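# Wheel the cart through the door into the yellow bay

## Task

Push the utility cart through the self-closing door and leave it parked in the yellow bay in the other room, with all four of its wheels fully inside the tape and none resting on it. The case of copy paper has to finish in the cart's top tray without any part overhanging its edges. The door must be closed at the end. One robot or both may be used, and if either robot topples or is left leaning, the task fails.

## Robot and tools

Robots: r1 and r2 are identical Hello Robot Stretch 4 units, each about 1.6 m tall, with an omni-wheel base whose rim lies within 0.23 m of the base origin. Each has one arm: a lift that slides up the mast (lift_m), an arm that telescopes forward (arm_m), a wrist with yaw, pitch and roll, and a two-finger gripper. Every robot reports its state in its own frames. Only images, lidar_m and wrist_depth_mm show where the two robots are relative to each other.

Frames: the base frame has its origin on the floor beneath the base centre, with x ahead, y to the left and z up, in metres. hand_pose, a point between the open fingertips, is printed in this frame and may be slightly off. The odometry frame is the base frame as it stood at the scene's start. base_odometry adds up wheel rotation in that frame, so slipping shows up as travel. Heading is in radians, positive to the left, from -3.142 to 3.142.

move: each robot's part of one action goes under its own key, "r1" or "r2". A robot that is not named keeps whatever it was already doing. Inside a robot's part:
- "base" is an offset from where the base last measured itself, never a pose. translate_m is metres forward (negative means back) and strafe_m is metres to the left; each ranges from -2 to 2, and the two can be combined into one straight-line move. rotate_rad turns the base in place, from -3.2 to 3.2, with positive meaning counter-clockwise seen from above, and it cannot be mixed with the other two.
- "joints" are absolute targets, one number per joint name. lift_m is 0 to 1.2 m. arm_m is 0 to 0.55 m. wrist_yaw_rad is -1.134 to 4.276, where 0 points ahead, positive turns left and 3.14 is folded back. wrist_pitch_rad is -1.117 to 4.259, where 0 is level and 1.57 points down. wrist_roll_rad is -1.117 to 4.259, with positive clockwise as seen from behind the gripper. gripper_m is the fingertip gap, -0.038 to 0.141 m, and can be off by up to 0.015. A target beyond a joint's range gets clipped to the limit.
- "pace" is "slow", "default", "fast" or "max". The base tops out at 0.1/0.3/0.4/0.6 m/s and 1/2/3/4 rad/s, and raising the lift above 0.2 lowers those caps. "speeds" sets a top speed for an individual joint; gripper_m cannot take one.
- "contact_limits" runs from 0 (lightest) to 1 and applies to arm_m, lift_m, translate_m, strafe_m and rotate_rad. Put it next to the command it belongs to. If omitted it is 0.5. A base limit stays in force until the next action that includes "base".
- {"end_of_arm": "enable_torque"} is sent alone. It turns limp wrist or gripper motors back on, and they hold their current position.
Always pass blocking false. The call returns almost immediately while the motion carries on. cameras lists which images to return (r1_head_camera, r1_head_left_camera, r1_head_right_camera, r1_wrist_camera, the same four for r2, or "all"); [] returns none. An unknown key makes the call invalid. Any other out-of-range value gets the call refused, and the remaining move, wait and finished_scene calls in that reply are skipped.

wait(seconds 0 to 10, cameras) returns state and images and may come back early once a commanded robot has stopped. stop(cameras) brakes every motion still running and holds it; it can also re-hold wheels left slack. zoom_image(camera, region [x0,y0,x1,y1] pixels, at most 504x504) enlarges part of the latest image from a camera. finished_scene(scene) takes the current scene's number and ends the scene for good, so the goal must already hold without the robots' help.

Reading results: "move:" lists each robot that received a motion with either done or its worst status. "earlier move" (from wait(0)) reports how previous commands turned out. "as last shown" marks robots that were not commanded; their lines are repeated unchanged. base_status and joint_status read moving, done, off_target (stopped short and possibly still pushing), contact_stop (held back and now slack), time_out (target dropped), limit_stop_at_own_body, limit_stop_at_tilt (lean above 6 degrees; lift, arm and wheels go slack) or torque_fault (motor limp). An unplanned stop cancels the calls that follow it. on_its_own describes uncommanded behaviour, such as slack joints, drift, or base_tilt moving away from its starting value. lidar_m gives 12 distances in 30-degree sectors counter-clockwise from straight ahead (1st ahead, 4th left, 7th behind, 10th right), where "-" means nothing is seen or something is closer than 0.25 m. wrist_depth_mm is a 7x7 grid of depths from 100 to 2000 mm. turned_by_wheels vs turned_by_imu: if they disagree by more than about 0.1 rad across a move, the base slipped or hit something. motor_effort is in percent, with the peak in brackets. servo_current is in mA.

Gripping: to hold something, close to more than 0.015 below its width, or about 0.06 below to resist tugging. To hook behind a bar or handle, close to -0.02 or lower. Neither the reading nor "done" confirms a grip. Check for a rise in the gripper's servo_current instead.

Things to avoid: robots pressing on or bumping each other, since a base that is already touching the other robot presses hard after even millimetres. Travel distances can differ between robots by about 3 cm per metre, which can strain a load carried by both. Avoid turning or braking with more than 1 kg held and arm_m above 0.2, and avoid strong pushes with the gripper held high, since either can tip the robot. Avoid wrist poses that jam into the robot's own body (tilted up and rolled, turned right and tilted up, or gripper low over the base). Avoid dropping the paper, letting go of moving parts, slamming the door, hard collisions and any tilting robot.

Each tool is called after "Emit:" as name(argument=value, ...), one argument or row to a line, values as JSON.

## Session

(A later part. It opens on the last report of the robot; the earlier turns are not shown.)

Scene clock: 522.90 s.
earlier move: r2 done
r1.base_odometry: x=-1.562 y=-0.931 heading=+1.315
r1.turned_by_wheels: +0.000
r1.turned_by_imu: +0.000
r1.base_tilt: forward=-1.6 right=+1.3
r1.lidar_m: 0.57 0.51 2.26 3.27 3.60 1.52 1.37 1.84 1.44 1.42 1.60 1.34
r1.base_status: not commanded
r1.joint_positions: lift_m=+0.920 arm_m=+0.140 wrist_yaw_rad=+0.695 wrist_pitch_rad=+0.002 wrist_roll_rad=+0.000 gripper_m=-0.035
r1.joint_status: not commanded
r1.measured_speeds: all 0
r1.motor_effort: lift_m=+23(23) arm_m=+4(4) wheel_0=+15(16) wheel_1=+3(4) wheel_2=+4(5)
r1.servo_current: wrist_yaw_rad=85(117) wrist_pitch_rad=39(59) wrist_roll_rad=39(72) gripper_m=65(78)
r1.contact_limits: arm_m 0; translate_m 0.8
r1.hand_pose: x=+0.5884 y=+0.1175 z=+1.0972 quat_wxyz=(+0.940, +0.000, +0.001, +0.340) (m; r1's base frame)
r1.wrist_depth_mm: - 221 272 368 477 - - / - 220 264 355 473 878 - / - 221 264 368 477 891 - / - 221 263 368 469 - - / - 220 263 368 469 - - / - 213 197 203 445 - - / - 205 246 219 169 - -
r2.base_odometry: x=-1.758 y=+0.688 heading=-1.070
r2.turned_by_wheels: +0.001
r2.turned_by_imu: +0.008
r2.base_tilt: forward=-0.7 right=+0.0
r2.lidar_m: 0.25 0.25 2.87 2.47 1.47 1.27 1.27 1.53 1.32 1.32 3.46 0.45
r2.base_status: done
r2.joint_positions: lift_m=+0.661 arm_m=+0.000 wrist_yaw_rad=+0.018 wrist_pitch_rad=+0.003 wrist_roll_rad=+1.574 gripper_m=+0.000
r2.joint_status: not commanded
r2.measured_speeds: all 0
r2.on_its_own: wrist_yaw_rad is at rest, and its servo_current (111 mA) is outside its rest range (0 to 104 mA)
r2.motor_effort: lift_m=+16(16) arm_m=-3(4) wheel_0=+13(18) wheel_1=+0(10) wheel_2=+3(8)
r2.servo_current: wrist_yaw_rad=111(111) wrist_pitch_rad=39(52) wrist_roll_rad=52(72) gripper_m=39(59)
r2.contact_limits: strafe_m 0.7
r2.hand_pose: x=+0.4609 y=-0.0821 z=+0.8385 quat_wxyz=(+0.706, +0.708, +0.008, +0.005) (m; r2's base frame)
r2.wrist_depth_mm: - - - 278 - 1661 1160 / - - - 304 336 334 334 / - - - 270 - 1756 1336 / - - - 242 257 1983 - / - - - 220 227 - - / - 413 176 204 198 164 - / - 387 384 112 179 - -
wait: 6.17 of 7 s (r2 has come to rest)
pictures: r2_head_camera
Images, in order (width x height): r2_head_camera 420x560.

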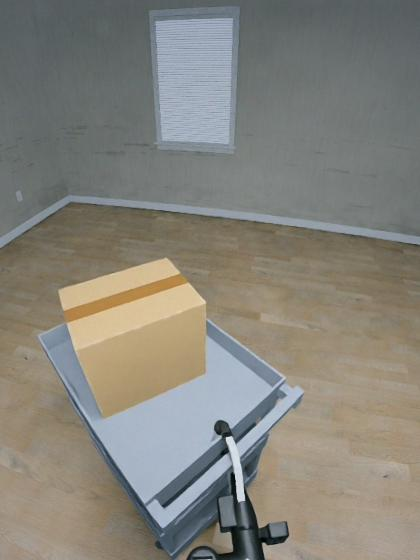

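Emit:
move(
  blocking=false,
  cameras=[],
  r2={"base":{"rotate_rad":0.5},"pace":"slow","contact_limits":{"rotate_rad":0.7}},
)

Emit:
wait(
  seconds=3,
  cameras=[],
)

Emit:
move(
  blocking=false,
  cameras=[],
  r2={"base":{"strafe_m":-0.5},"pace":"slow","contact_limits":{"strafe_m":0.7}},
)

Emit:
wait(
  seconds=7,
  cameras=["r2_head_camera"],
)

Scene clock: 530.07 s.
move: r2 moving
r1: as last shown
r1.lidar_m: 0.59 0.51 2.32 3.27 3.60 1.54 1.35 1.85 1.45 1.42 1.60 1.35
r1.motor_effort: lift_m=+23(23) arm_m=+3(4) wheel_0=+15(16) wheel_1=+3(3) wheel_2=+4(5)
r1.servo_current: wrist_yaw_rad=72(104) wrist_pitch_rad=39(52) wrist_roll_rad=52(59) gripper_m=65(72)
r1.contact_limits: arm_m 0; translate_m 0.8
r1.wrist_depth_mm: - 220 272 370 477 - - / - 221 264 355 473 878 - / - 221 265 368 473 891 - / - 220 263 368 473 - - / - 220 263 366 473 - - / - 213 198 203 445 - - / - 205 245 220 168 - -
r2.base_odometry: x=-1.758 y=+0.688 heading=-0.946
r2.turned_by_wheels: +0.124
r2.turned_by_imu: +0.120
r2.base_tilt: forward=-0.7 right=+0.1
r2.lidar_m: 0.25 0.27 2.85 2.09 1.37 1.29 1.31 1.73 1.33 1.35 3.63 0.42
r2.base_status: rotate_rad moving
r2.joint_positions: lift_m=+0.661 arm_m=+0.000 wrist_yaw_rad=+0.000 wrist_pitch_rad=+0.003 wrist_roll_rad=+1.574 gripper_m=+0.000
r2.joint_status: not commanded
r2.measured_speeds: translate_m=+0.000 strafe_m=-0.002 rotate_rad=+0.482 lift_m=+0.000 arm_m=+0.000 wrist_yaw_rad=-0.037 wrist_pitch_rad=+0.000 wrist_roll_rad=-0.002
r2.motor_effort: lift_m=+16(16) arm_m=-2(4) wheel_0=-9(10) wheel_1=-4(5) wheel_2=-12(15)
r2.servo_current: wrist_yaw_rad=39(117) wrist_pitch_rad=46(46) wrist_roll_rad=46(65) gripper_m=46(59)
r2.contact_limits: rotate_rad 0.7
r2.hand_pose: x=+0.4593 y=-0.0873 z=+0.8385 quat_wxyz=(+0.706, +0.708, +0.001, -0.001) (m; r2's base frame)
r2.wrist_depth_mm: - - - 277 - 1576 1098 / - - - 285 317 329 327 / - - - 262 - 1756 - / - - - 236 245 1921 - / - - 427 217 216 - - / - 410 178 200 196 163 - / - 169 180 112 - - -
pictures: none
No camera images: "cameras" was empty.

Scene clock: 531.27 s.
earlier move: r2 done
r1.base_odometry: x=-1.562 y=-0.931 heading=+1.315
r1.turned_by_wheels: +0.000
r1.turned_by_imu: +0.000
r1.base_tilt: forward=-1.6 right=+1.2
r1.lidar_m: 0.56 0.50 2.27 3.26 3.59 1.61 1.33 1.80 1.45 1.44 1.58 1.35
r1.base_status: not commanded
r1.joint_positions: lift_m=+0.920 arm_m=+0.140 wrist_yaw_rad=+0.695 wrist_pitch_rad=+0.002 wrist_roll_rad=+0.000 gripper_m=-0.035
r1.joint_status: not commanded
r1.measured_speeds: all 0
r1.motor_effort: lift_m=+23(23) arm_m=+4(4) wheel_0=+15(16) wheel_1=+3(3) wheel_2=+4(5)
r1.servo_current: wrist_yaw_rad=91(104) wrist_pitch_rad=39(52) wrist_roll_rad=52(65) gripper_m=65(72)
r1.contact_limits: arm_m 0; translate_m 0.8
r1.hand_pose: x=+0.5884 y=+0.1175 z=+1.0972 quat_wxyz=(+0.940, +0.000, +0.001, +0.340) (m; r1's base frame)
r1.wrist_depth_mm: - 220 272 370 480 - - / - 221 264 355 473 878 - / - 221 264 368 473 891 - / - 221 264 368 469 - - / - 220 263 368 469 - - / - 214 197 203 445 - - / - 205 245 220 168 - -
r2.base_odometry: x=-1.758 y=+0.688 heading=-0.572
r2.turned_by_wheels: +0.375
r2.turned_by_imu: +0.362
r2.base_tilt: forward=-0.7 right=+0.0
r2.lidar_m: 0.35 0.40 2.61 1.50 1.28 1.28 1.52 1.41 1.33 3.37 0.47 0.37
r2.base_status: done
r2.joint_positions: lift_m=+0.661 arm_m=+0.000 wrist_yaw_rad=-0.013 wrist_pitch_rad=+0.003 wrist_roll_rad=+1.569 gripper_m=+0.000
r2.joint_status: not commanded
r2.measured_speeds: all 0
r2.motor_effort: lift_m=+16(16) arm_m=-4(4) wheel_0=-9(14) wheel_1=-7(8) wheel_2=-8(18)
r2.servo_current: wrist_yaw_rad=78(117) wrist_pitch_rad=39(46) wrist_roll_rad=39(65) gripper_m=46(59)
r2.contact_limits: rotate_rad 0.7
r2.hand_pose: x=+0.4581 y=-0.0912 z=+0.8385 quat_wxyz=(+0.708, +0.707, -0.004, -0.006) (m; r2's base frame)
r2.wrist_depth_mm: - - 128 187 187 1708 - / - - 128 188 187 - - / - 392 128 189 189 - - / - 407 128 189 189 - - / - 418 129 189 189 - - / - 436 129 190 189 160 - / - - 452 112 - 1756 -
wait: 1.20 of 3 s (r2 has come to rest)
pictures: none
No camera images: "cameras" was empty.

Scene clock: 531.77 s.
move: r2 moving
r1: as last shown
r1.base_tilt: forward=-1.6 right=+1.3
r1.lidar_m: 0.58 0.51 2.28 3.27 3.61 1.62 1.34 1.86 1.47 1.41 1.60 1.34
r1.motor_effort: lift_m=+23(23) arm_m=+4(4) wheel_0=+15(16) wheel_1=+3(3) wheel_2=+4(4)
r1.servo_current: wrist_yaw_rad=85(98) wrist_pitch_rad=39(46) wrist_roll_rad=46(65) gripper_m=65(72)
r1.contact_limits: arm_m 0; translate_m 0.8
r1.wrist_depth_mm: - 221 272 373 477 - - / - 220 264 355 473 891 - / - 221 264 370 477 891 - / - 220 264 368 473 - - / - 220 263 368 469 - - / - 214 197 203 445 - - / - 206 246 220 168 - -
r2.base_odometry: x=-1.765 y=+0.676 heading=-0.571
r2.turned_by_wheels: +0.000
r2.turned_by_imu: +0.001
r2.base_tilt: forward=-0.7 right=+0.0
r2.lidar_m: 0.33 0.38 2.60 1.49 1.29 1.29 1.53 1.39 1.32 3.38 3.39 0.36
r2.base_status: strafe_m moving
r2.joint_positions: lift_m=+0.661 arm_m=+0.000 wrist_yaw_rad=-0.007 wrist_pitch_rad=+0.003 wrist_roll_rad=+1.569 gripper_m=+0.000
r2.joint_status: not commanded
r2.measured_speeds: translate_m=+0.000 strafe_m=-0.055 rotate_rad=+0.000 lift_m=+0.000 arm_m=+0.000 wrist_yaw_rad=+0.066 wrist_pitch_rad=+0.000 wrist_roll_rad=+0.000
r2.motor_effort: lift_m=+16(16) arm_m=-4(4) wheel_0=+8(9) wheel_1=-7(11) wheel_2=-1(7)
r2.servo_current: wrist_yaw_rad=72(85) wrist_pitch_rad=39(46) wrist_roll_rad=46(59) gripper_m=46(59)
r2.contact_limits: strafe_m 0.7
r2.hand_pose: x=+0.4587 y=-0.0893 z=+0.8385 quat_wxyz=(+0.708, +0.707, -0.001, -0.003) (m; r2's base frame)
r2.wrist_depth_mm: - - 126 185 185 1708 - / - - 127 186 186 - - / - 389 127 187 187 - - / - 407 127 187 188 - - / - 424 128 189 189 - - / - 433 129 189 189 160 - / - - 449 112 - 1756 -
pictures: none
No camera images: "cameras" was empty.

Scene clock: 537.43 s.
earlier move: r2 done
r1.base_odometry: x=-1.562 y=-0.931 heading=+1.315
r1.turned_by_wheels: +0.000
r1.turned_by_imu: +0.000
r1.base_tilt: forward=-1.6 right=+1.2
r1.lidar_m: 0.58 0.49 2.31 3.27 3.63 0.98 1.04 1.85 1.45 1.43 1.60 1.36
r1.base_status: not commanded
r1.joint_positions: lift_m=+0.920 arm_m=+0.140 wrist_yaw_rad=+0.695 wrist_pitch_rad=+0.002 wrist_roll_rad=+0.000 gripper_m=-0.035
r1.joint_status: not commanded
r1.measured_speeds: all 0
r1.motor_effort: lift_m=+23(23) arm_m=+4(4) wheel_0=+15(16) wheel_1=+3(4) wheel_2=+4(5)
r1.servo_current: wrist_yaw_rad=91(111) wrist_pitch_rad=39(52) wrist_roll_rad=52(65) gripper_m=59(72)
r1.contact_limits: arm_m 0; translate_m 0.8
r1.hand_pose: x=+0.5884 y=+0.1175 z=+1.0972 quat_wxyz=(+0.940, +0.000, +0.001, +0.340) (m; r1's base frame)
r1.wrist_depth_mm: - 220 272 370 480 - - / - 220 264 353 473 891 - / - 220 264 370 473 891 - / - 220 264 368 473 - - / - 220 264 366 469 - - / - 213 197 202 445 - - / - 205 246 219 169 - -
r2.base_odometry: x=-2.028 y=+0.267 heading=-0.571
r2.turned_by_wheels: +0.000
r2.turned_by_imu: +0.006
r2.base_tilt: forward=-0.7 right=+0.0
r2.lidar_m: 0.29 0.29 3.22 1.90 1.64 1.63 1.95 1.01 1.65 2.97 3.05 0.40
r2.base_status: done
r2.joint_positions: lift_m=+0.661 arm_m=+0.000 wrist_yaw_rad=+0.011 wrist_pitch_rad=+0.003 wrist_roll_rad=+1.572 gripper_m=+0.000
r2.joint_status: not commanded
r2.measured_speeds: all 0
r2.motor_effort: lift_m=+16(16) arm_m=-3(4) wheel_0=+8(17) wheel_1=-4(11) wheel_2=+2(7)
r2.servo_current: wrist_yaw_rad=65(85) wrist_pitch_rad=46(46) wrist_roll_rad=59(59) gripper_m=46(59)
r2.contact_limits: strafe_m 0.7
r2.hand_pose: x=+0.4603 y=-0.0842 z=+0.8385 quat_wxyz=(+0.707, +0.708, +0.005, +0.003) (m; r2's base frame)
r2.wrist_depth_mm: - - - 236 240 1661 1138 / - - 160 224 230 1661 - / - - 153 213 215 1983 - / - 418 147 208 207 - - / - 415 141 197 199 - - / - 410 135 191 190 164 - / - 407 407 112 185 - -
wait: 5.67 of 7 s (r2 has come to rest)
pictures: r2_head_camera
Images, in order (width x height): r2_head_camera 420x560.

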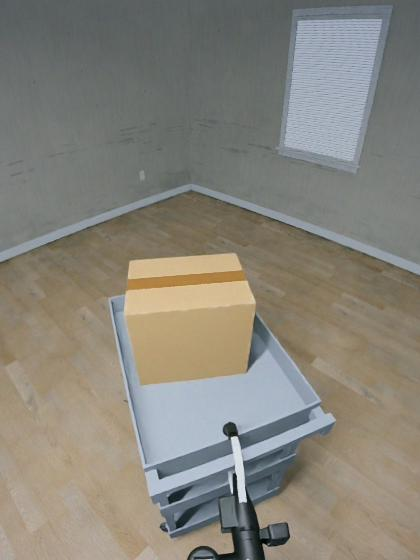

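Emit:
move(
  blocking=false,
  cameras=[],
  r2={"base":{"rotate_rad":0.4},"pace":"slow","contact_limits":{"rotate_rad":0.7}},
)

Emit:
wait(
  seconds=3,
  cameras=[],
)

Emit:
move(
  blocking=false,
  cameras=[],
  r2={"base":{"strafe_m":-0.6},"pace":"slow","contact_limits":{"strafe_m":0.7}},
)

Emit:
wait(
  seconds=8,
  cameras=["r2_head_camera","r2_head_left_camera","r2_head_right_camera"],
)

Scene clock: 544.13 s.
move: r2 moving
r1: as last shown
r1.base_tilt: forward=-1.6 right=+1.3
r1.lidar_m: 0.57 0.52 2.27 3.24 3.60 1.01 1.03 1.79 1.44 1.44 1.57 1.34
r1.motor_effort: lift_m=+23(23) arm_m=+4(4) wheel_0=+15(16) wheel_1=+3(3) wheel_2=+5(5)
r1.servo_current: wrist_yaw_rad=91(104) wrist_pitch_rad=39(52) wrist_roll_rad=33(52) gripper_m=72(72)
r1.contact_limits: arm_m 0; translate_m 0.8
r1.wrist_depth_mm: - 220 272 368 480 - - / - 220 264 355 473 878 - / - 220 264 370 477 891 - / - 220 263 368 473 - - / - 220 263 368 469 - - / - 213 197 203 449 - - / - 205 245 220 168 - -
r2.base_odometry: x=-2.028 y=+0.267 heading=-0.447
r2.turned_by_wheels: +0.124
r2.turned_by_imu: +0.120
r2.base_tilt: forward=-0.7 right=+0.1
r2.lidar_m: 0.30 0.34 2.71 1.78 1.64 1.68 2.13 1.01 2.81 3.26 3.04 0.37
r2.base_status: rotate_rad moving
r2.joint_positions: lift_m=+0.661 arm_m=+0.000 wrist_yaw_rad=-0.007 wrist_pitch_rad=+0.003 wrist_roll_rad=+1.572 gripper_m=+0.000
r2.joint_status: not commanded
r2.measured_speeds: translate_m=+0.001 strafe_m=+0.000 rotate_rad=+0.489 lift_m=+0.000 arm_m=+0.000 wrist_yaw_rad=-0.048 wrist_pitch_rad=+0.000 wrist_roll_rad=+0.000
r2.motor_effort: lift_m=+16(16) arm_m=-4(4) wheel_0=-16(16) wheel_1=-7(8) wheel_2=-15(15)
r2.servo_current: wrist_yaw_rad=46(78) wrist_pitch_rad=46(46) wrist_roll_rad=59(59) gripper_m=52(52)
r2.contact_limits: rotate_rad 0.7
r2.hand_pose: x=+0.4587 y=-0.0894 z=+0.8385 quat_wxyz=(+0.707, +0.708, -0.001, -0.004) (m; r2's base frame)
r2.wrist_depth_mm: - - - 217 220 1661 1229 / - - 148 212 213 1808 - / - - 144 206 206 - - / - 415 139 200 200 - - / - 413 136 193 195 - - / - 415 132 189 190 163 - / - 418 415 112 - - -
pictures: none
No camera images: "cameras" was empty.

Scene clock: 545.17 s.
earlier move: r2 done
r1.base_odometry: x=-1.562 y=-0.931 heading=+1.315
r1.turned_by_wheels: +0.000
r1.turned_by_imu: +0.000
r1.base_tilt: forward=-1.6 right=+1.3
r1.lidar_m: 0.53 0.51 2.32 3.24 3.59 1.00 1.04 1.83 1.46 1.42 1.60 1.36
r1.base_status: not commanded
r1.joint_positions: lift_m=+0.920 arm_m=+0.140 wrist_yaw_rad=+0.695 wrist_pitch_rad=+0.002 wrist_roll_rad=+0.000 gripper_m=-0.035
r1.joint_status: not commanded
r1.measured_speeds: all 0
r1.motor_effort: lift_m=+23(23) arm_m=+4(4) wheel_0=+15(16) wheel_1=+3(3) wheel_2=+4(5)
r1.servo_current: wrist_yaw_rad=91(104) wrist_pitch_rad=46(52) wrist_roll_rad=59(65) gripper_m=72(72)
r1.contact_limits: arm_m 0; translate_m 0.8
r1.hand_pose: x=+0.5884 y=+0.1175 z=+1.0972 quat_wxyz=(+0.940, +0.000, +0.001, +0.340) (m; r1's base frame)
r1.wrist_depth_mm: - 220 272 370 480 - - / - 221 264 355 477 891 - / - 221 264 368 473 891 - / - 221 265 366 469 - - / - 220 263 368 469 - - / - 214 196 203 445 - - / - 204 246 219 169 - -
r2.base_odometry: x=-2.028 y=+0.267 heading=-0.173
r2.turned_by_wheels: +0.274
r2.turned_by_imu: +0.265
r2.base_tilt: forward=-0.7 right=+0.0
r2.lidar_m: 0.35 3.21 2.08 1.64 1.64 1.82 1.01 1.05 2.81 3.07 0.40 0.35
r2.base_status: done
r2.joint_positions: lift_m=+0.661 arm_m=+0.000 wrist_yaw_rad=-0.010 wrist_pitch_rad=+0.003 wrist_roll_rad=+1.569 gripper_m=+0.000
r2.joint_status: not commanded
r2.measured_speeds: all 0
r2.motor_effort: lift_m=+16(16) arm_m=-4(4) wheel_0=-9(16) wheel_1=-7(9) wheel_2=-11(17)
r2.servo_current: wrist_yaw_rad=65(78) wrist_pitch_rad=39(52) wrist_roll_rad=52(59) gripper_m=52(59)
r2.contact_limits: rotate_rad 0.7
r2.hand_pose: x=+0.4584 y=-0.0904 z=+0.8385 quat_wxyz=(+0.708, +0.706, -0.003, -0.005) (m; r2's base frame)
r2.wrist_depth_mm: - - 104 161 160 - - / - 362 108 165 165 - - / - 387 112 171 171 - - / - 418 117 176 178 - - / - 455 121 184 185 691 - / - - 125 191 191 162 - / - - - 112 - 1661 -
wait: 1.03 of 3 s (r2 has come to rest)
pictures: none
No camera images: "cameras" was empty.

Scene clock: 545.67 s.
move: r2 moving
r1: as last shown
r1.base_tilt: forward=-1.6 right=+1.2
r1.lidar_m: 0.58 0.50 2.26 3.25 3.60 1.01 1.04 1.84 1.45 1.43 1.56 1.35
r1.motor_effort: lift_m=+23(23) arm_m=+4(4) wheel_0=+15(16) wheel_1=+3(3) wheel_2=+4(4)
r1.servo_current: wrist_yaw_rad=91(98) wrist_pitch_rad=39(46) wrist_roll_rad=52(59) gripper_m=65(78)
r1.contact_limits: arm_m 0; translate_m 0.8
r1.wrist_depth_mm: - 220 272 370 480 - - / - 220 264 353 473 891 - / - 220 264 368 473 891 - / - 220 264 368 477 - - / - 220 263 366 473 - - / - 214 197 202 445 - - / - 204 245 219 169 - -
r2.base_odometry: x=-2.030 y=+0.253 heading=-0.173
r2.turned_by_wheels: +0.000
r2.turned_by_imu: +0.000
r2.base_tilt: forward=-0.7 right=+0.0
r2.lidar_m: 0.36 3.21 2.08 1.68 1.65 1.81 1.01 1.03 2.78 3.04 0.41 0.36
r2.base_status: strafe_m moving
r2.joint_positions: lift_m=+0.661 arm_m=+0.000 wrist_yaw_rad=-0.010 wrist_pitch_rad=+0.003 wrist_roll_rad=+1.569 gripper_m=+0.000
r2.joint_status: not commanded
r2.measured_speeds: translate_m=-0.001 strafe_m=-0.055 rotate_rad=+0.004 lift_m=+0.000 arm_m=+0.000 wrist_yaw_rad=+0.000 wrist_pitch_rad=+0.000 wrist_roll_rad=+0.000
r2.motor_effort: lift_m=+16(16) arm_m=-4(4) wheel_0=+8(13) wheel_1=-8(11) wheel_2=-2(8)
r2.servo_current: wrist_yaw_rad=59(72) wrist_pitch_rad=39(46) wrist_roll_rad=39(52) gripper_m=52(52)
r2.contact_limits: strafe_m 0.7
r2.hand_pose: x=+0.4584 y=-0.0904 z=+0.8385 quat_wxyz=(+0.708, +0.706, -0.003, -0.005) (m; r2's base frame)
r2.wrist_depth_mm: - - 103 159 158 - - / - 362 106 163 164 - - / - 387 111 170 169 - - / - 415 115 176 177 - - / - 459 120 183 184 647 - / - - 124 190 191 162 477 / - - - 112 - 1708 -
pictures: none
No camera images: "cameras" was empty.

Scene clock: 552.33 s.
earlier move: r2 done
r1.base_odometry: x=-1.562 y=-0.931 heading=+1.315
r1.turned_by_wheels: +0.000
r1.turned_by_imu: +0.000
r1.base_tilt: forward=-1.6 right=+1.3
r1.lidar_m: 0.54 0.52 2.28 3.26 1.04 1.02 3.71 1.85 1.43 1.43 1.56 1.34
r1.base_status: not commanded
r1.joint_positions: lift_m=+0.920 arm_m=+0.140 wrist_yaw_rad=+0.695 wrist_pitch_rad=+0.002 wrist_roll_rad=+0.000 gripper_m=-0.035
r1.joint_status: not commanded
r1.measured_speeds: all 0
r1.motor_effort: lift_m=+23(23) arm_m=+4(4) wheel_0=+15(16) wheel_1=+3(4) wheel_2=+4(5)
r1.servo_current: wrist_yaw_rad=104(117) wrist_pitch_rad=46(52) wrist_roll_rad=59(72) gripper_m=72(78)
r1.contact_limits: arm_m 0; translate_m 0.8
r1.hand_pose: x=+0.5884 y=+0.1175 z=+1.0972 quat_wxyz=(+0.940, +0.000, +0.001, +0.340) (m; r1's base frame)
r1.wrist_depth_mm: - 221 273 370 480 - - / - 220 264 355 473 878 - / - 221 264 368 473 891 - / - 220 263 368 473 - - / - 220 263 368 469 - - / - 213 196 202 445 - - / - 206 245 220 168 - -
r2.base_odometry: x=-2.131 y=-0.323 heading=-0.173
r2.turned_by_wheels: +0.000
r2.turned_by_imu: +0.006
r2.base_tilt: forward=-0.7 right=+0.0
r2.lidar_m: 0.30 0.34 2.72 2.22 2.19 1.04 1.01 2.40 2.55 2.49 2.48 0.39
r2.base_status: done
r2.joint_positions: lift_m=+0.661 arm_m=+0.000 wrist_yaw_rad=+0.010 wrist_pitch_rad=+0.003 wrist_roll_rad=+1.572 gripper_m=+0.000
r2.joint_status: not commanded
r2.measured_speeds: all 0
r2.motor_effort: lift_m=+16(16) arm_m=-4(5) wheel_0=+7(18) wheel_1=-4(11) wheel_2=+3(8)
r2.servo_current: wrist_yaw_rad=59(78) wrist_pitch_rad=39(52) wrist_roll_rad=46(65) gripper_m=46(59)
r2.contact_limits: strafe_m 0.7
r2.hand_pose: x=+0.4602 y=-0.0846 z=+0.8385 quat_wxyz=(+0.707, +0.708, +0.004, +0.002) (m; r2's base frame)
r2.wrist_depth_mm: - - - 214 214 1708 1229 / - - 146 208 209 1863 - / - - 407 204 203 - - / - 410 138 198 199 - - / - 413 135 194 194 - - / - 415 133 190 190 166 - / - 424 421 112 - 169 -
wait: 6.67 of 8 s (r2 has come to rest)
pictures: r2_head_camera, r2_head_left_camera, r2_head_right_camera
Images, in order (width x height): r2_head_camera 420x560, r2_head_left_camera 420x672, r2_head_right_camera 420x672.

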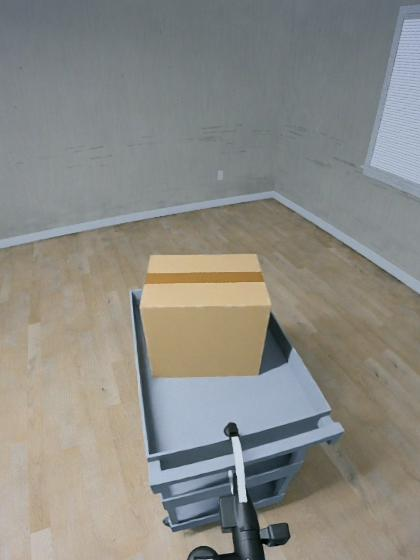

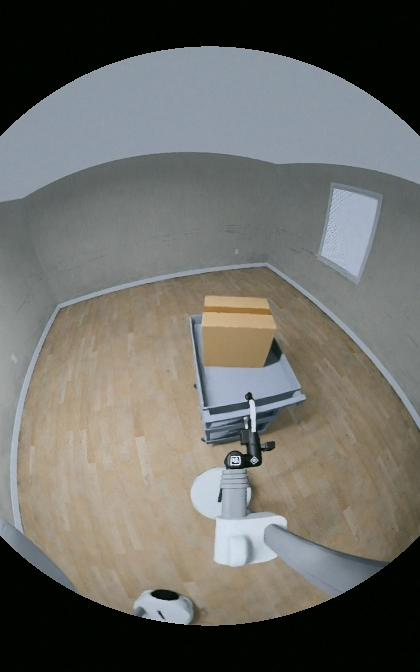

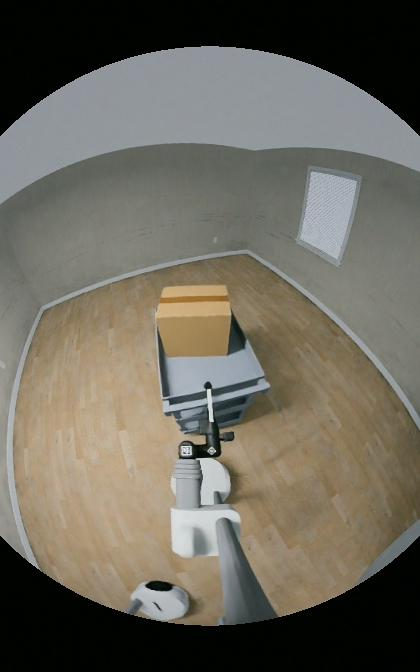

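Emit:
move(
  blocking=false,
  cameras=[],
  r2={"base":{"rotate_rad":0.35},"pace":"slow","contact_limits":{"rotate_rad":0.7}},
)

Emit:
wait(
  seconds=3,
  cameras=[],
)

Emit:
move(
  blocking=false,
  cameras=[],
  r2={"base":{"strafe_m":-0.5},"pace":"slow","contact_limits":{"strafe_m":0.7}},
)

Emit:
wait(
  seconds=8,
  cameras=["r2_head_camera","r2_head_left_camera","r2_head_right_camera","r1_head_left_camera"],
)

Scene clock: 559.63 s.
move: r2 moving
r1: as last shown
r1.lidar_m: 0.55 0.50 2.27 3.24 1.03 1.02 3.70 1.82 1.46 1.44 1.54 1.32
r1.motor_effort: lift_m=+23(23) arm_m=+4(4) wheel_0=+15(16) wheel_1=+3(3) wheel_2=+4(5)
r1.servo_current: wrist_yaw_rad=85(111) wrist_pitch_rad=39(46) wrist_roll_rad=46(65) gripper_m=72(72)
r1.contact_limits: arm_m 0; translate_m 0.8
r1.wrist_depth_mm: - 221 273 370 477 - - / - 220 264 353 477 891 - / - 221 264 368 477 891 - / - 220 263 368 469 - - / - 220 264 366 473 - - / - 214 196 203 445 - - / - 205 245 219 168 - -
r2.base_odometry: x=-2.131 y=-0.324 heading=-0.049
r2.turned_by_wheels: +0.124
r2.turned_by_imu: +0.120
r2.base_tilt: forward=-0.7 right=+0.1
r2.lidar_m: 0.35 3.42 2.55 2.20 2.19 1.04 1.13 2.41 2.74 2.49 2.48 0.39
r2.base_status: rotate_rad moving
r2.joint_positions: lift_m=+0.661 arm_m=+0.000 wrist_yaw_rad=-0.008 wrist_pitch_rad=+0.003 wrist_roll_rad=+1.572 gripper_m=+0.000
r2.joint_status: not commanded
r2.measured_speeds: translate_m=-0.001 strafe_m=-0.001 rotate_rad=+0.488 lift_m=+0.000 arm_m=+0.000 wrist_yaw_rad=-0.021 wrist_pitch_rad=+0.000 wrist_roll_rad=+0.000
r2.motor_effort: lift_m=+16(16) arm_m=-4(4) wheel_0=-11(11) wheel_1=-7(8) wheel_2=-14(14)
r2.servo_current: wrist_yaw_rad=65(65) wrist_pitch_rad=46(46) wrist_roll_rad=46(65) gripper_m=59(59)
r2.contact_limits: rotate_rad 0.7
r2.hand_pose: x=+0.4587 y=-0.0896 z=+0.8385 quat_wxyz=(+0.707, +0.708, -0.002, -0.004) (m; r2's base frame)
r2.wrist_depth_mm: - - 137 200 200 1661 - / - - 136 198 197 - - / - 399 134 195 195 - - / - 407 132 192 193 - - / - 415 131 191 191 - - / - 424 130 189 189 163 - / - 436 430 112 - 668 -
pictures: none
No camera images: "cameras" was empty.

Scene clock: 560.60 s.
earlier move: r2 done
r1.base_odometry: x=-1.562 y=-0.931 heading=+1.315
r1.turned_by_wheels: +0.000
r1.turned_by_imu: +0.000
r1.base_tilt: forward=-1.6 right=+1.2
r1.lidar_m: 0.57 0.52 2.26 3.25 1.01 1.03 3.71 1.84 1.46 1.41 1.59 1.33
r1.base_status: not commanded
r1.joint_positions: lift_m=+0.920 arm_m=+0.140 wrist_yaw_rad=+0.695 wrist_pitch_rad=+0.002 wrist_roll_rad=+0.000 gripper_m=-0.035
r1.joint_status: not commanded
r1.measured_speeds: all 0
r1.motor_effort: lift_m=+23(23) arm_m=+4(4) wheel_0=+15(16) wheel_1=+3(3) wheel_2=+4(5)
r1.servo_current: wrist_yaw_rad=78(111) wrist_pitch_rad=39(46) wrist_roll_rad=39(65) gripper_m=72(72)
r1.contact_limits: arm_m 0; translate_m 0.8
r1.hand_pose: x=+0.5884 y=+0.1175 z=+1.0972 quat_wxyz=(+0.940, +0.000, +0.001, +0.340) (m; r1's base frame)
r1.wrist_depth_mm: - 221 272 370 477 - - / - 221 264 355 477 878 - / - 221 265 370 473 891 - / - 220 264 368 469 - - / - 220 263 366 473 - - / - 214 197 202 445 - - / - 205 245 219 168 - -
r2.base_odometry: x=-2.131 y=-0.323 heading=+0.175
r2.turned_by_wheels: +0.224
r2.turned_by_imu: +0.217
r2.base_tilt: forward=-0.7 right=+0.1
r2.lidar_m: 0.35 3.26 2.31 2.20 1.18 1.03 1.58 2.43 2.63 2.50 0.40 0.35
r2.base_status: done
r2.joint_positions: lift_m=+0.661 arm_m=+0.000 wrist_yaw_rad=-0.011 wrist_pitch_rad=+0.003 wrist_roll_rad=+1.569 gripper_m=+0.000
r2.joint_status: not commanded
r2.measured_speeds: all 0
r2.motor_effort: lift_m=+16(16) arm_m=-4(5) wheel_0=-10(16) wheel_1=-5(9) wheel_2=-13(15)
r2.servo_current: wrist_yaw_rad=65(72) wrist_pitch_rad=39(46) wrist_roll_rad=52(65) gripper_m=52(59)
r2.contact_limits: rotate_rad 0.7
r2.hand_pose: x=+0.4583 y=-0.0907 z=+0.8385 quat_wxyz=(+0.708, +0.706, -0.003, -0.005) (m; r2's base frame)
r2.wrist_depth_mm: - 342 102 156 157 - - / - 359 105 162 164 - - / - 389 110 170 169 - - / - 421 115 175 177 - - / - 466 120 183 184 661 - / - - 124 191 191 162 455 / - - - 112 - 1708 -
wait: 0.97 of 3 s (r2 has come to rest)
pictures: none
No camera images: "cameras" was empty.

Scene clock: 561.10 s.
move: r2 moving
r1: as last shown
r1.lidar_m: 0.54 0.52 2.27 3.27 1.02 1.05 3.70 1.83 1.45 1.42 1.58 1.35
r1.servo_current: wrist_yaw_rad=85(98) wrist_pitch_rad=46(52) wrist_roll_rad=46(59) gripper_m=78(78)
r1.contact_limits: arm_m 0; translate_m 0.8
r1.wrist_depth_mm: - 220 273 373 477 - - / - 221 264 353 480 878 - / - 221 264 368 473 891 - / - 220 264 368 469 - - / - 220 263 366 469 - - / - 213 196 202 445 - - / - 205 246 219 168 - -
r2.base_odometry: x=-2.129 y=-0.337 heading=+0.175
r2.turned_by_wheels: +0.000
r2.turned_by_imu: +0.000
r2.base_tilt: forward=-0.7 right=+0.1
r2.lidar_m: 0.36 3.25 2.32 2.21 1.18 1.05 1.58 2.37 2.60 2.49 0.39 0.36
r2.base_status: strafe_m moving
r2.joint_positions: lift_m=+0.661 arm_m=+0.000 wrist_yaw_rad=-0.011 wrist_pitch_rad=+0.003 wrist_roll_rad=+1.568 gripper_m=+0.000
r2.joint_status: not commanded
r2.measured_speeds: translate_m=-0.001 strafe_m=-0.056 rotate_rad=+0.007 lift_m=+0.000 arm_m=-0.001 wrist_yaw_rad=+0.000 wrist_pitch_rad=+0.000 wrist_roll_rad=+0.000
r2.motor_effort: lift_m=+16(16) arm_m=-4(5) wheel_0=+9(9) wheel_1=-9(10) wheel_2=-2(10)
r2.servo_current: wrist_yaw_rad=72(78) wrist_pitch_rad=46(46) wrist_roll_rad=46(52) gripper_m=46(52)
r2.contact_limits: strafe_m 0.7
r2.hand_pose: x=+0.4583 y=-0.0907 z=+0.8385 quat_wxyz=(+0.708, +0.706, -0.003, -0.005) (m; r2's base frame)
r2.wrist_depth_mm: - 340 - 155 155 - - / - 359 103 161 162 - - / - 387 107 168 170 - - / - 421 113 176 176 - - / - 469 118 183 184 654 - / - - 123 190 191 163 480 / - - - 112 - 1708 -
pictures: none
No camera images: "cameras" was empty.

Scene clock: 566.77 s.
earlier move: r2 done
r1.base_odometry: x=-1.562 y=-0.931 heading=+1.315
r1.turned_by_wheels: +0.000
r1.turned_by_imu: +0.000
r1.base_tilt: forward=-1.6 right=+1.3
r1.lidar_m: 0.58 0.51 2.26 3.26 1.35 1.95 3.72 1.86 1.46 1.44 1.59 1.34
r1.base_status: not commanded
r1.joint_positions: lift_m=+0.920 arm_m=+0.140 wrist_yaw_rad=+0.695 wrist_pitch_rad=+0.002 wrist_roll_rad=+0.000 gripper_m=-0.035
r1.joint_status: not commanded
r1.measured_speeds: all 0
r1.motor_effort: lift_m=+23(23) arm_m=+4(4) wheel_0=+15(16) wheel_1=+3(4) wheel_2=+4(5)
r1.servo_current: wrist_yaw_rad=98(104) wrist_pitch_rad=33(59) wrist_roll_rad=46(72) gripper_m=65(78)
r1.contact_limits: arm_m 0; translate_m 0.8
r1.hand_pose: x=+0.5884 y=+0.1175 z=+1.0972 quat_wxyz=(+0.940, +0.000, +0.001, +0.340) (m; r1's base frame)
r1.wrist_depth_mm: - 221 272 370 477 - - / - 221 264 353 473 878 - / - 221 265 368 473 891 - / - 221 264 368 477 - - / - 220 263 366 473 - - / - 214 197 203 445 - - / - 205 245 219 168 - -
r2.base_odometry: x=-2.044 y=-0.816 heading=+0.175
r2.turned_by_wheels: +0.000
r2.turned_by_imu: +0.004
r2.base_tilt: forward=-0.7 right=+0.0
r2.lidar_m: 0.33 0.37 2.82 2.69 1.38 1.46 2.31 2.42 2.11 1.99 2.06 0.38
r2.base_status: done
r2.joint_positions: lift_m=+0.661 arm_m=+0.000 wrist_yaw_rad=+0.008 wrist_pitch_rad=+0.003 wrist_roll_rad=+1.572 gripper_m=+0.000
r2.joint_status: not commanded
r2.measured_speeds: all 0
r2.motor_effort: lift_m=+16(16) arm_m=+3(5) wheel_0=+8(16) wheel_1=-2(10) wheel_2=+0(10)
r2.servo_current: wrist_yaw_rad=39(78) wrist_pitch_rad=46(52) wrist_roll_rad=52(59) gripper_m=52(59)
r2.contact_limits: strafe_m 0.7
r2.hand_pose: x=+0.4600 y=-0.0850 z=+0.8385 quat_wxyz=(+0.707, +0.707, +0.004, +0.002) (m; r2's base frame)
r2.wrist_depth_mm: - - 126 186 186 1808 - / - - 126 186 187 - - / - 392 127 187 187 - - / - 407 128 187 189 - - / - 418 128 189 188 - - / - 436 128 189 190 167 - / - - 452 112 - 1537 -
wait: 5.67 of 8 s (r2 has come to rest)
pictures: r1_head_left_camera, r2_head_camera, r2_head_left_camera, r2_head_right_camera
Images, in order (width x height): r1_head_left_camera 420x672, r2_head_camera 420x560, r2_head_left_camera 420x672, r2_head_right_camera 420x672.

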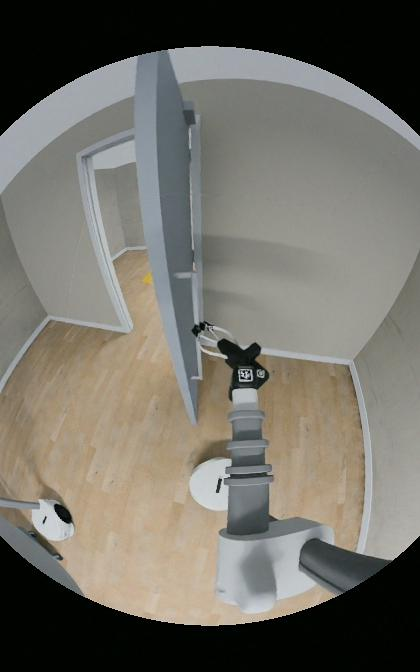

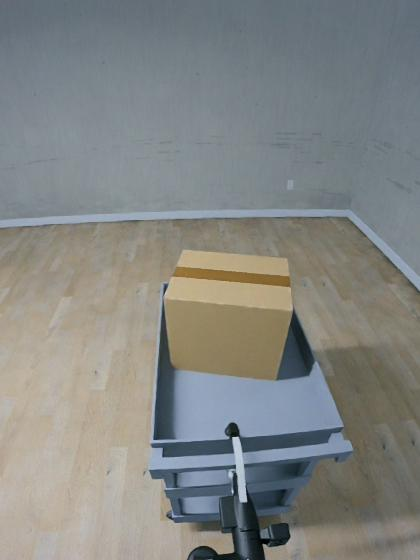

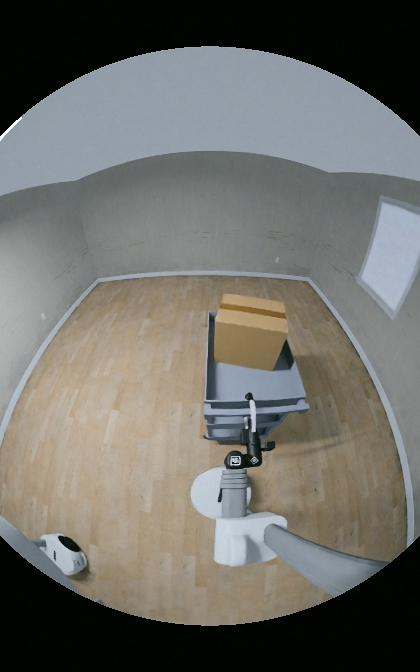

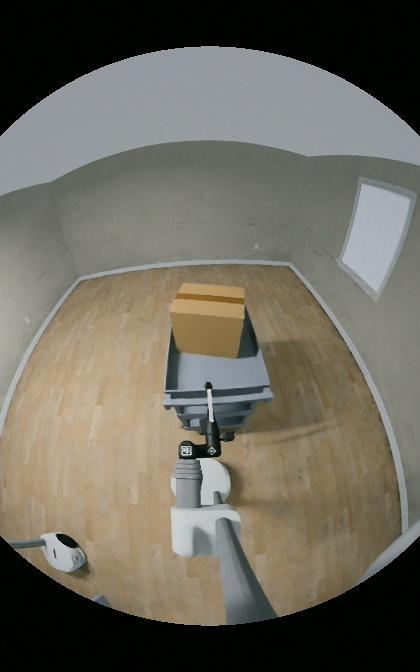

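Emit:
move(
  blocking=false,
  cameras=[],
  r2={"base":{"translate_m":-0.6,"strafe_m":0.1},"pace":"slow","contact_limits":{"translate_m":0.7}},
)

Emit:
wait(
  seconds=8,
  cameras=["r2_head_camera","r1_head_camera","r1_head_left_camera"],
)

Scene clock: 576.13 s.
move: r2 moving
r1: as last shown
r1.base_tilt: forward=-1.6 right=+1.2
r1.lidar_m: 0.57 0.52 2.28 3.26 1.35 1.95 3.71 1.84 1.46 1.41 1.59 1.36
r1.motor_effort: lift_m=+23(23) arm_m=+4(4) wheel_0=+15(16) wheel_1=+3(3) wheel_2=+4(5)
r1.servo_current: wrist_yaw_rad=78(98) wrist_pitch_rad=46(46) wrist_roll_rad=39(59) gripper_m=65(72)
r1.contact_limits: arm_m 0; translate_m 0.8
r1.wrist_depth_mm: - 220 273 370 477 - - / - 221 264 353 477 891 - / - 221 264 370 477 891 - / - 220 264 368 473 - - / - 220 263 368 473 - - / - 214 196 203 445 - - / - 205 246 220 169 - -
r2.base_odometry: x=-2.057 y=-0.816 heading=+0.175
r2.turned_by_wheels: +0.000
r2.turned_by_imu: +0.001
r2.base_tilt: forward=-0.7 right=+0.0
r2.lidar_m: 0.34 0.36 2.81 2.69 1.35 1.45 2.30 2.35 2.11 2.00 2.07 0.39
r2.base_status: translate_m moving; strafe_m moving
r2.joint_positions: lift_m=+0.661 arm_m=+0.000 wrist_yaw_rad=+0.008 wrist_pitch_rad=+0.003 wrist_roll_rad=+1.572 gripper_m=+0.000
r2.joint_status: not commanded
r2.measured_speeds: translate_m=-0.050 strafe_m=+0.009 rotate_rad=-0.003 lift_m=+0.000 arm_m=+0.000 wrist_yaw_rad=+0.000 wrist_pitch_rad=+0.000 wrist_roll_rad=+0.000
r2.motor_effort: lift_m=+16(16) arm_m=-4(4) wheel_0=-5(8) wheel_1=-7(7) wheel_2=+17(20)
r2.servo_current: wrist_yaw_rad=72(72) wrist_pitch_rad=39(52) wrist_roll_rad=52(52) gripper_m=46(52)
r2.contact_limits: translate_m 0.7
r2.hand_pose: x=+0.4600 y=-0.0850 z=+0.8385 quat_wxyz=(+0.707, +0.707, +0.004, +0.002) (m; r2's base frame)
r2.wrist_depth_mm: - - 128 187 187 1808 - / - - 128 189 189 - - / - 394 128 188 189 - - / - 407 129 189 189 - - / - 424 129 190 190 - - / - 439 129 190 190 165 - / - - 449 112 - 1618 -
pictures: none
No camera images: "cameras" was empty.

Scene clock: 583.00 s.
earlier move: r2 done
r1.base_odometry: x=-1.562 y=-0.931 heading=+1.315
r1.turned_by_wheels: +0.000
r1.turned_by_imu: +0.000
r1.base_tilt: forward=-1.6 right=+1.3
r1.lidar_m: 0.55 0.51 2.27 0.98 1.00 4.52 3.70 1.83 1.46 1.44 1.60 1.34
r1.base_status: not commanded
r1.joint_positions: lift_m=+0.920 arm_m=+0.140 wrist_yaw_rad=+0.695 wrist_pitch_rad=+0.002 wrist_roll_rad=+0.000 gripper_m=-0.035
r1.joint_status: not commanded
r1.measured_speeds: all 0
r1.motor_effort: lift_m=+23(23) arm_m=+4(4) wheel_0=+15(16) wheel_1=+3(4) wheel_2=+4(5)
r1.servo_current: wrist_yaw_rad=91(104) wrist_pitch_rad=39(46) wrist_roll_rad=52(72) gripper_m=59(72)
r1.contact_limits: arm_m 0; translate_m 0.8
r1.hand_pose: x=+0.5884 y=+0.1175 z=+1.0972 quat_wxyz=(+0.940, +0.000, +0.001, +0.340) (m; r1's base frame)
r1.wrist_depth_mm: - 221 272 370 477 - - / - 221 264 353 477 878 - / - 220 263 368 473 891 - / - 221 263 368 473 - - / - 220 263 368 469 - - / - 214 197 203 442 - - / - 206 245 220 168 - -
r2.base_odometry: x=-2.652 y=-0.821 heading=+0.173
r2.turned_by_wheels: -0.002
r2.turned_by_imu: -0.009
r2.base_tilt: forward=-0.7 right=+0.1
r2.lidar_m: 0.38 3.83 2.72 1.03 0.98 1.18 1.72 1.78 2.22 2.10 0.36 0.32
r2.base_status: done
r2.joint_positions: lift_m=+0.661 arm_m=+0.000 wrist_yaw_rad=-0.018 wrist_pitch_rad=+0.003 wrist_roll_rad=+1.568 gripper_m=+0.000
r2.joint_status: not commanded
r2.measured_speeds: all 0
r2.on_its_own: wrist_yaw_rad is at rest, and its servo_current (111 mA) is outside its rest range (0 to 104 mA)
r2.motor_effort: lift_m=+16(16) arm_m=-4(4) wheel_0=-16(24) wheel_1=-8(11) wheel_2=-3(20)
r2.servo_current: wrist_yaw_rad=111(117) wrist_pitch_rad=46(52) wrist_roll_rad=46(65) gripper_m=52(59)
r2.contact_limits: translate_m 0.7
r2.hand_pose: x=+0.4577 y=-0.0925 z=+0.8385 quat_wxyz=(+0.708, +0.706, -0.005, -0.007) (m; r2's base frame)
r2.wrist_depth_mm: 330 332 - 134 136 - - / - 362 - 148 146 - - / - 407 - 157 157 - - / - 473 - 167 170 654 - / - - 112 182 185 1618 484 / - - 123 200 199 161 424 / - - - 112 - 1756 1229
wait: 6.87 of 8 s (r2 has come to rest)
pictures: r1_head_camera, r1_head_left_camera, r2_head_camera
Images, in order (width x height): r1_head_camera 420x560, r1_head_left_camera 420x672, r2_head_camera 420x560.

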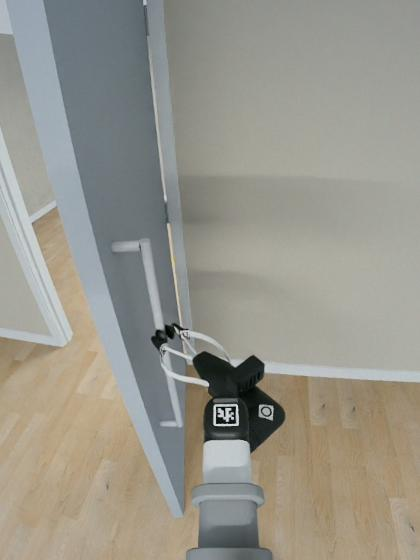

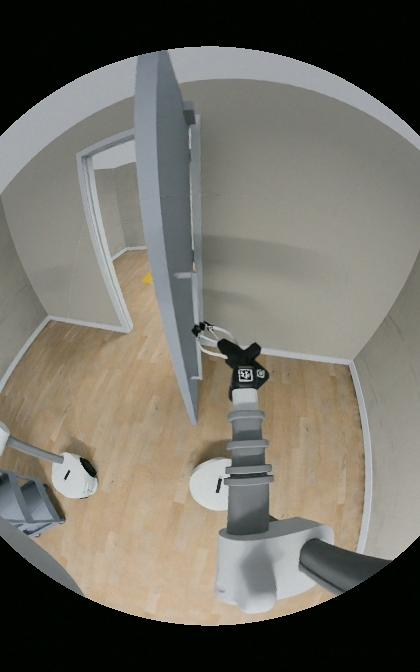

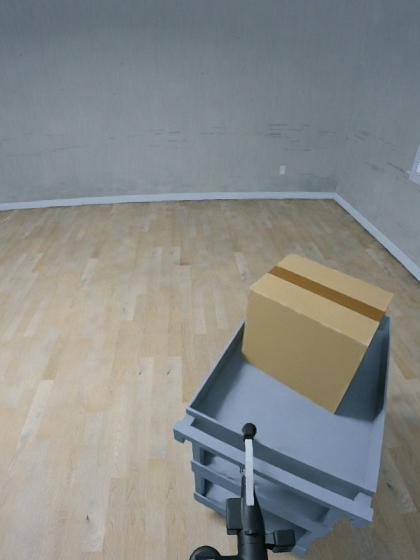

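Emit:
move(
  blocking=false,
  cameras=[],
  r2={"base":{"rotate_rad":0.12},"pace":"slow","contact_limits":{"rotate_rad":0.7}},
)

Emit:
wait(
  seconds=2,
  cameras=[],
)

Emit:
move(
  blocking=false,
  cameras=[],
  r2={"base":{"strafe_m":-0.35},"pace":"slow","contact_limits":{"strafe_m":0.7}},
)

Emit:
wait(
  seconds=5,
  cameras=["r2_head_camera","r1_head_left_camera"],
)

Scene clock: 606.47 s.
move: r2 moving
r1: as last shown
r1.base_tilt: forward=-1.6 right=+1.2
r1.lidar_m: 0.55 0.50 2.31 0.99 1.01 4.48 3.69 1.85 1.44 1.43 1.58 1.34
r1.motor_effort: lift_m=+23(23) arm_m=+4(4) wheel_0=+16(16) wheel_1=+3(4) wheel_2=+4(4)
r1.servo_current: wrist_yaw_rad=78(104) wrist_pitch_rad=33(39) wrist_roll_rad=33(59) gripper_m=65(65)
r1.contact_limits: arm_m 0; translate_m 0.8
r1.wrist_depth_mm: - 220 272 370 477 - - / - 221 265 353 477 878 - / - 220 264 368 477 878 - / - 220 264 368 473 - - / - 220 263 368 469 - - / - 213 197 203 445 - - / - 205 245 219 168 - -
r2.base_odometry: x=-2.652 y=-0.821 heading=+0.273
r2.turned_by_wheels: +0.100
r2.turned_by_imu: +0.094
r2.base_tilt: forward=-0.7 right=+0.0
r2.lidar_m: 0.39 3.49 2.64 0.98 0.97 1.22 1.73 1.82 2.18 2.10 0.33 0.31
r2.base_status: rotate_rad moving
r2.joint_positions: lift_m=+0.661 arm_m=+0.000 wrist_yaw_rad=-0.023 wrist_pitch_rad=+0.003 wrist_roll_rad=+1.568 gripper_m=+0.000
r2.joint_status: not commanded
r2.measured_speeds: translate_m=+0.001 strafe_m=+0.001 rotate_rad=+0.205 lift_m=+0.000 arm_m=+0.000 wrist_yaw_rad=+0.000 wrist_pitch_rad=+0.000 wrist_roll_rad=+0.000
r2.motor_effort: lift_m=+16(16) arm_m=-4(4) wheel_0=-18(22) wheel_1=-9(13) wheel_2=-13(19)
r2.servo_current: wrist_yaw_rad=130(150) wrist_pitch_rad=33(46) wrist_roll_rad=52(65) gripper_m=46(52)
r2.contact_limits: rotate_rad 0.7
r2.hand_pose: x=+0.4572 y=-0.0941 z=+0.8385 quat_wxyz=(+0.708, +0.706, -0.007, -0.009) (m; r2's base frame)
r2.wrist_depth_mm: 332 334 - 125 128 - - / - 370 - 140 138 - - / - 421 - 151 151 640 - / - - - 167 167 1618 508 / - - 107 187 187 1618 462 / - - 122 208 208 161 1118 / - - - 112 285 293 -
pictures: none
No camera images: "cameras" was empty.

Scene clock: 606.93 s.
earlier move: r2 done
r1.base_odometry: x=-1.562 y=-0.931 heading=+1.315
r1.turned_by_wheels: +0.000
r1.turned_by_imu: +0.000
r1.base_tilt: forward=-1.6 right=+1.2
r1.lidar_m: 0.57 0.50 2.28 0.98 1.05 4.48 3.69 1.82 1.44 1.42 1.57 1.33
r1.base_status: not commanded
r1.joint_positions: lift_m=+0.920 arm_m=+0.140 wrist_yaw_rad=+0.695 wrist_pitch_rad=+0.002 wrist_roll_rad=+0.000 gripper_m=-0.035
r1.joint_status: not commanded
r1.measured_speeds: all 0
r1.motor_effort: lift_m=+23(23) arm_m=+4(4) wheel_0=+15(16) wheel_1=+3(4) wheel_2=+4(4)
r1.servo_current: wrist_yaw_rad=78(104) wrist_pitch_rad=46(46) wrist_roll_rad=39(65) gripper_m=59(65)
r1.contact_limits: arm_m 0; translate_m 0.8
r1.hand_pose: x=+0.5884 y=+0.1175 z=+1.0972 quat_wxyz=(+0.940, +0.000, +0.001, +0.340) (m; r1's base frame)
r1.wrist_depth_mm: - 220 273 370 480 - - / - 221 265 355 477 878 - / - 220 264 368 477 891 - / - 220 264 370 477 - - / - 220 263 366 473 - - / - 214 197 203 442 - - / - 205 246 219 168 - -
r2.base_odometry: x=-2.652 y=-0.821 heading=+0.290
r2.turned_by_wheels: +0.017
r2.turned_by_imu: +0.017
r2.base_tilt: forward=-0.7 right=+0.0
r2.lidar_m: 0.40 3.44 2.63 0.99 0.98 1.25 1.73 1.82 2.16 2.10 0.32 0.32
r2.base_status: done
r2.joint_positions: lift_m=+0.661 arm_m=+0.000 wrist_yaw_rad=-0.023 wrist_pitch_rad=+0.003 wrist_roll_rad=+1.568 gripper_m=+0.000
r2.joint_status: not commanded
r2.measured_speeds: all 0
r2.on_its_own: wrist_yaw_rad is at rest, and its servo_current (137 mA) is outside its rest range (0 to 104 mA)
r2.motor_effort: lift_m=+16(16) arm_m=-4(4) wheel_0=-13(22) wheel_1=-7(13) wheel_2=-15(19)
r2.servo_current: wrist_yaw_rad=137(156) wrist_pitch_rad=46(46) wrist_roll_rad=46(65) gripper_m=52(52)
r2.contact_limits: rotate_rad 0.7
r2.hand_pose: x=+0.4572 y=-0.0941 z=+0.8385 quat_wxyz=(+0.708, +0.706, -0.007, -0.009) (m; r2's base frame)
r2.wrist_depth_mm: 334 334 - 123 123 - - / - 373 - 136 135 - - / - 445 - 149 149 603 - / - - - 167 166 1618 492 / - - 108 188 189 1661 452 / - - 122 218 211 162 1160 / - - - 112 - 290 -
wait: 0.47 of 2 s (r2 has come to rest)
pictures: none
No camera images: "cameras" was empty.

Scene clock: 607.43 s.
move: r2 moving
r1: as last shown
r1.lidar_m: 0.57 0.52 2.27 1.00 1.06 4.49 3.69 1.82 1.44 1.42 1.58 1.35
r1.motor_effort: lift_m=+23(23) arm_m=+4(4) wheel_0=+15(16) wheel_1=+3(3) wheel_2=+4(4)
r1.servo_current: wrist_yaw_rad=78(104) wrist_pitch_rad=46(52) wrist_roll_rad=46(59) gripper_m=65(72)
r1.contact_limits: arm_m 0; translate_m 0.8
r1.wrist_depth_mm: - 220 272 370 480 - - / - 221 264 355 477 891 - / - 220 264 368 473 891 - / - 220 264 368 473 - - / - 220 263 368 469 - - / - 213 197 203 445 - - / - 205 245 220 168 - -
r2.base_odometry: x=-2.648 y=-0.835 heading=+0.289
r2.turned_by_wheels: -0.001
r2.turned_by_imu: -0.001
r2.base_tilt: forward=-0.6 right=+0.1
r2.lidar_m: 0.43 3.47 2.64 0.98 1.00 1.26 1.72 1.85 2.13 2.09 0.33 0.34
r2.base_status: strafe_m moving
r2.joint_positions: lift_m=+0.661 arm_m=+0.000 wrist_yaw_rad=-0.023 wrist_pitch_rad=+0.003 wrist_roll_rad=+1.568 gripper_m=+0.000
r2.joint_status: not commanded
r2.measured_speeds: translate_m=+0.000 strafe_m=-0.056 rotate_rad=+0.002 lift_m=+0.000 arm_m=+0.000 wrist_yaw_rad=+0.000 wrist_pitch_rad=+0.000 wrist_roll_rad=+0.000
r2.motor_effort: lift_m=+16(16) arm_m=-2(4) wheel_0=+1(11) wheel_1=-11(12) wheel_2=-6(12)
r2.servo_current: wrist_yaw_rad=137(150) wrist_pitch_rad=39(46) wrist_roll_rad=46(59) gripper_m=52(59)
r2.contact_limits: strafe_m 0.7
r2.hand_pose: x=+0.4572 y=-0.0941 z=+0.8385 quat_wxyz=(+0.708, +0.706, -0.007, -0.009) (m; r2's base frame)
r2.wrist_depth_mm: 336 338 - 123 123 - - / - 373 - 135 138 - - / - 445 - 148 149 609 - / - - - 166 167 1661 496 / - - 108 187 188 1661 455 / - - 121 216 211 162 1138 / - - - 112 - 289 -
pictures: none
No camera images: "cameras" was empty.

Scene clock: 611.60 s.
earlier move: r2 done
r1.base_odometry: x=-1.562 y=-0.931 heading=+1.315
r1.turned_by_wheels: +0.000
r1.turned_by_imu: +0.000
r1.base_tilt: forward=-1.6 right=+1.3
r1.lidar_m: 0.56 0.49 2.28 1.32 1.59 4.49 3.70 1.82 1.47 1.41 1.57 1.35
r1.base_status: not commanded
r1.joint_positions: lift_m=+0.920 arm_m=+0.140 wrist_yaw_rad=+0.695 wrist_pitch_rad=+0.002 wrist_roll_rad=+0.000 gripper_m=-0.035
r1.joint_status: not commanded
r1.measured_speeds: all 0
r1.motor_effort: lift_m=+23(23) arm_m=+4(4) wheel_0=+15(16) wheel_1=+3(4) wheel_2=+4(5)
r1.servo_current: wrist_yaw_rad=91(111) wrist_pitch_rad=46(52) wrist_roll_rad=39(72) gripper_m=65(72)
r1.contact_limits: arm_m 0; translate_m 0.8
r1.hand_pose: x=+0.5884 y=+0.1175 z=+1.0972 quat_wxyz=(+0.940, +0.000, +0.001, +0.340) (m; r1's base frame)
r1.wrist_depth_mm: - 220 273 370 477 - - / - 220 264 353 477 891 - / - 220 264 370 477 878 - / - 221 263 368 473 - - / - 220 264 368 469 - - / - 213 197 202 445 - - / - 206 245 220 168 - -
r2.base_odometry: x=-2.553 y=-1.156 heading=+0.291
r2.turned_by_wheels: +0.001
r2.turned_by_imu: +0.002
r2.base_tilt: forward=-0.7 right=+0.0
r2.lidar_m: 0.36 3.90 3.00 1.31 1.37 1.68 1.74 1.87 1.82 1.76 0.43 0.37
r2.base_status: done
r2.joint_positions: lift_m=+0.661 arm_m=+0.000 wrist_yaw_rad=+0.003 wrist_pitch_rad=+0.003 wrist_roll_rad=+1.571 gripper_m=+0.000
r2.joint_status: not commanded
r2.measured_speeds: all 0
r2.motor_effort: lift_m=+16(16) arm_m=+4(4) wheel_0=+9(19) wheel_1=-1(13) wheel_2=-4(12)
r2.servo_current: wrist_yaw_rad=39(150) wrist_pitch_rad=46(46) wrist_roll_rad=46(65) gripper_m=46(59)
r2.contact_limits: strafe_m 0.7
r2.hand_pose: x=+0.4595 y=-0.0867 z=+0.8385 quat_wxyz=(+0.707, +0.707, +0.002, +0.000) (m; r2's base frame)
r2.wrist_depth_mm: - - 105 161 162 - - / - 364 109 166 167 - - / - 389 113 173 172 - - / - 415 117 178 178 - - / - 455 121 185 185 699 - / - - 125 190 191 168 480 / - - - 112 - 1499 -
wait: 4.17 of 5 s (r2 has come to rest)
pictures: r1_head_left_camera, r2_head_camera
Images, in order (width x height): r1_head_left_camera 420x672, r2_head_camera 420x560.

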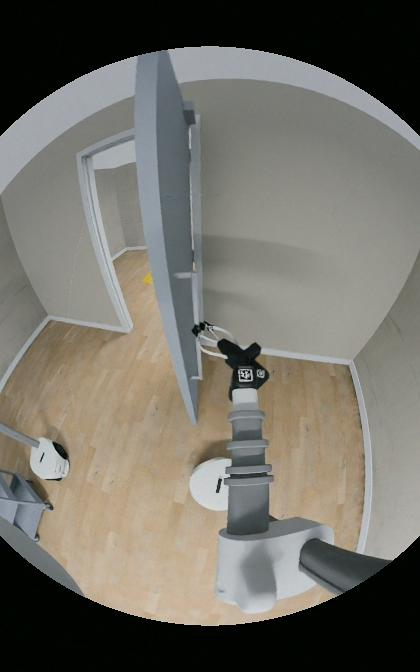

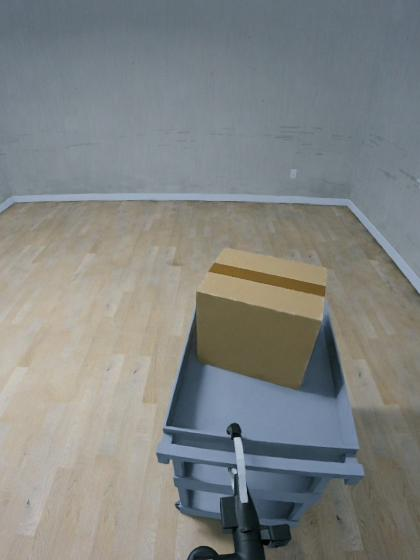

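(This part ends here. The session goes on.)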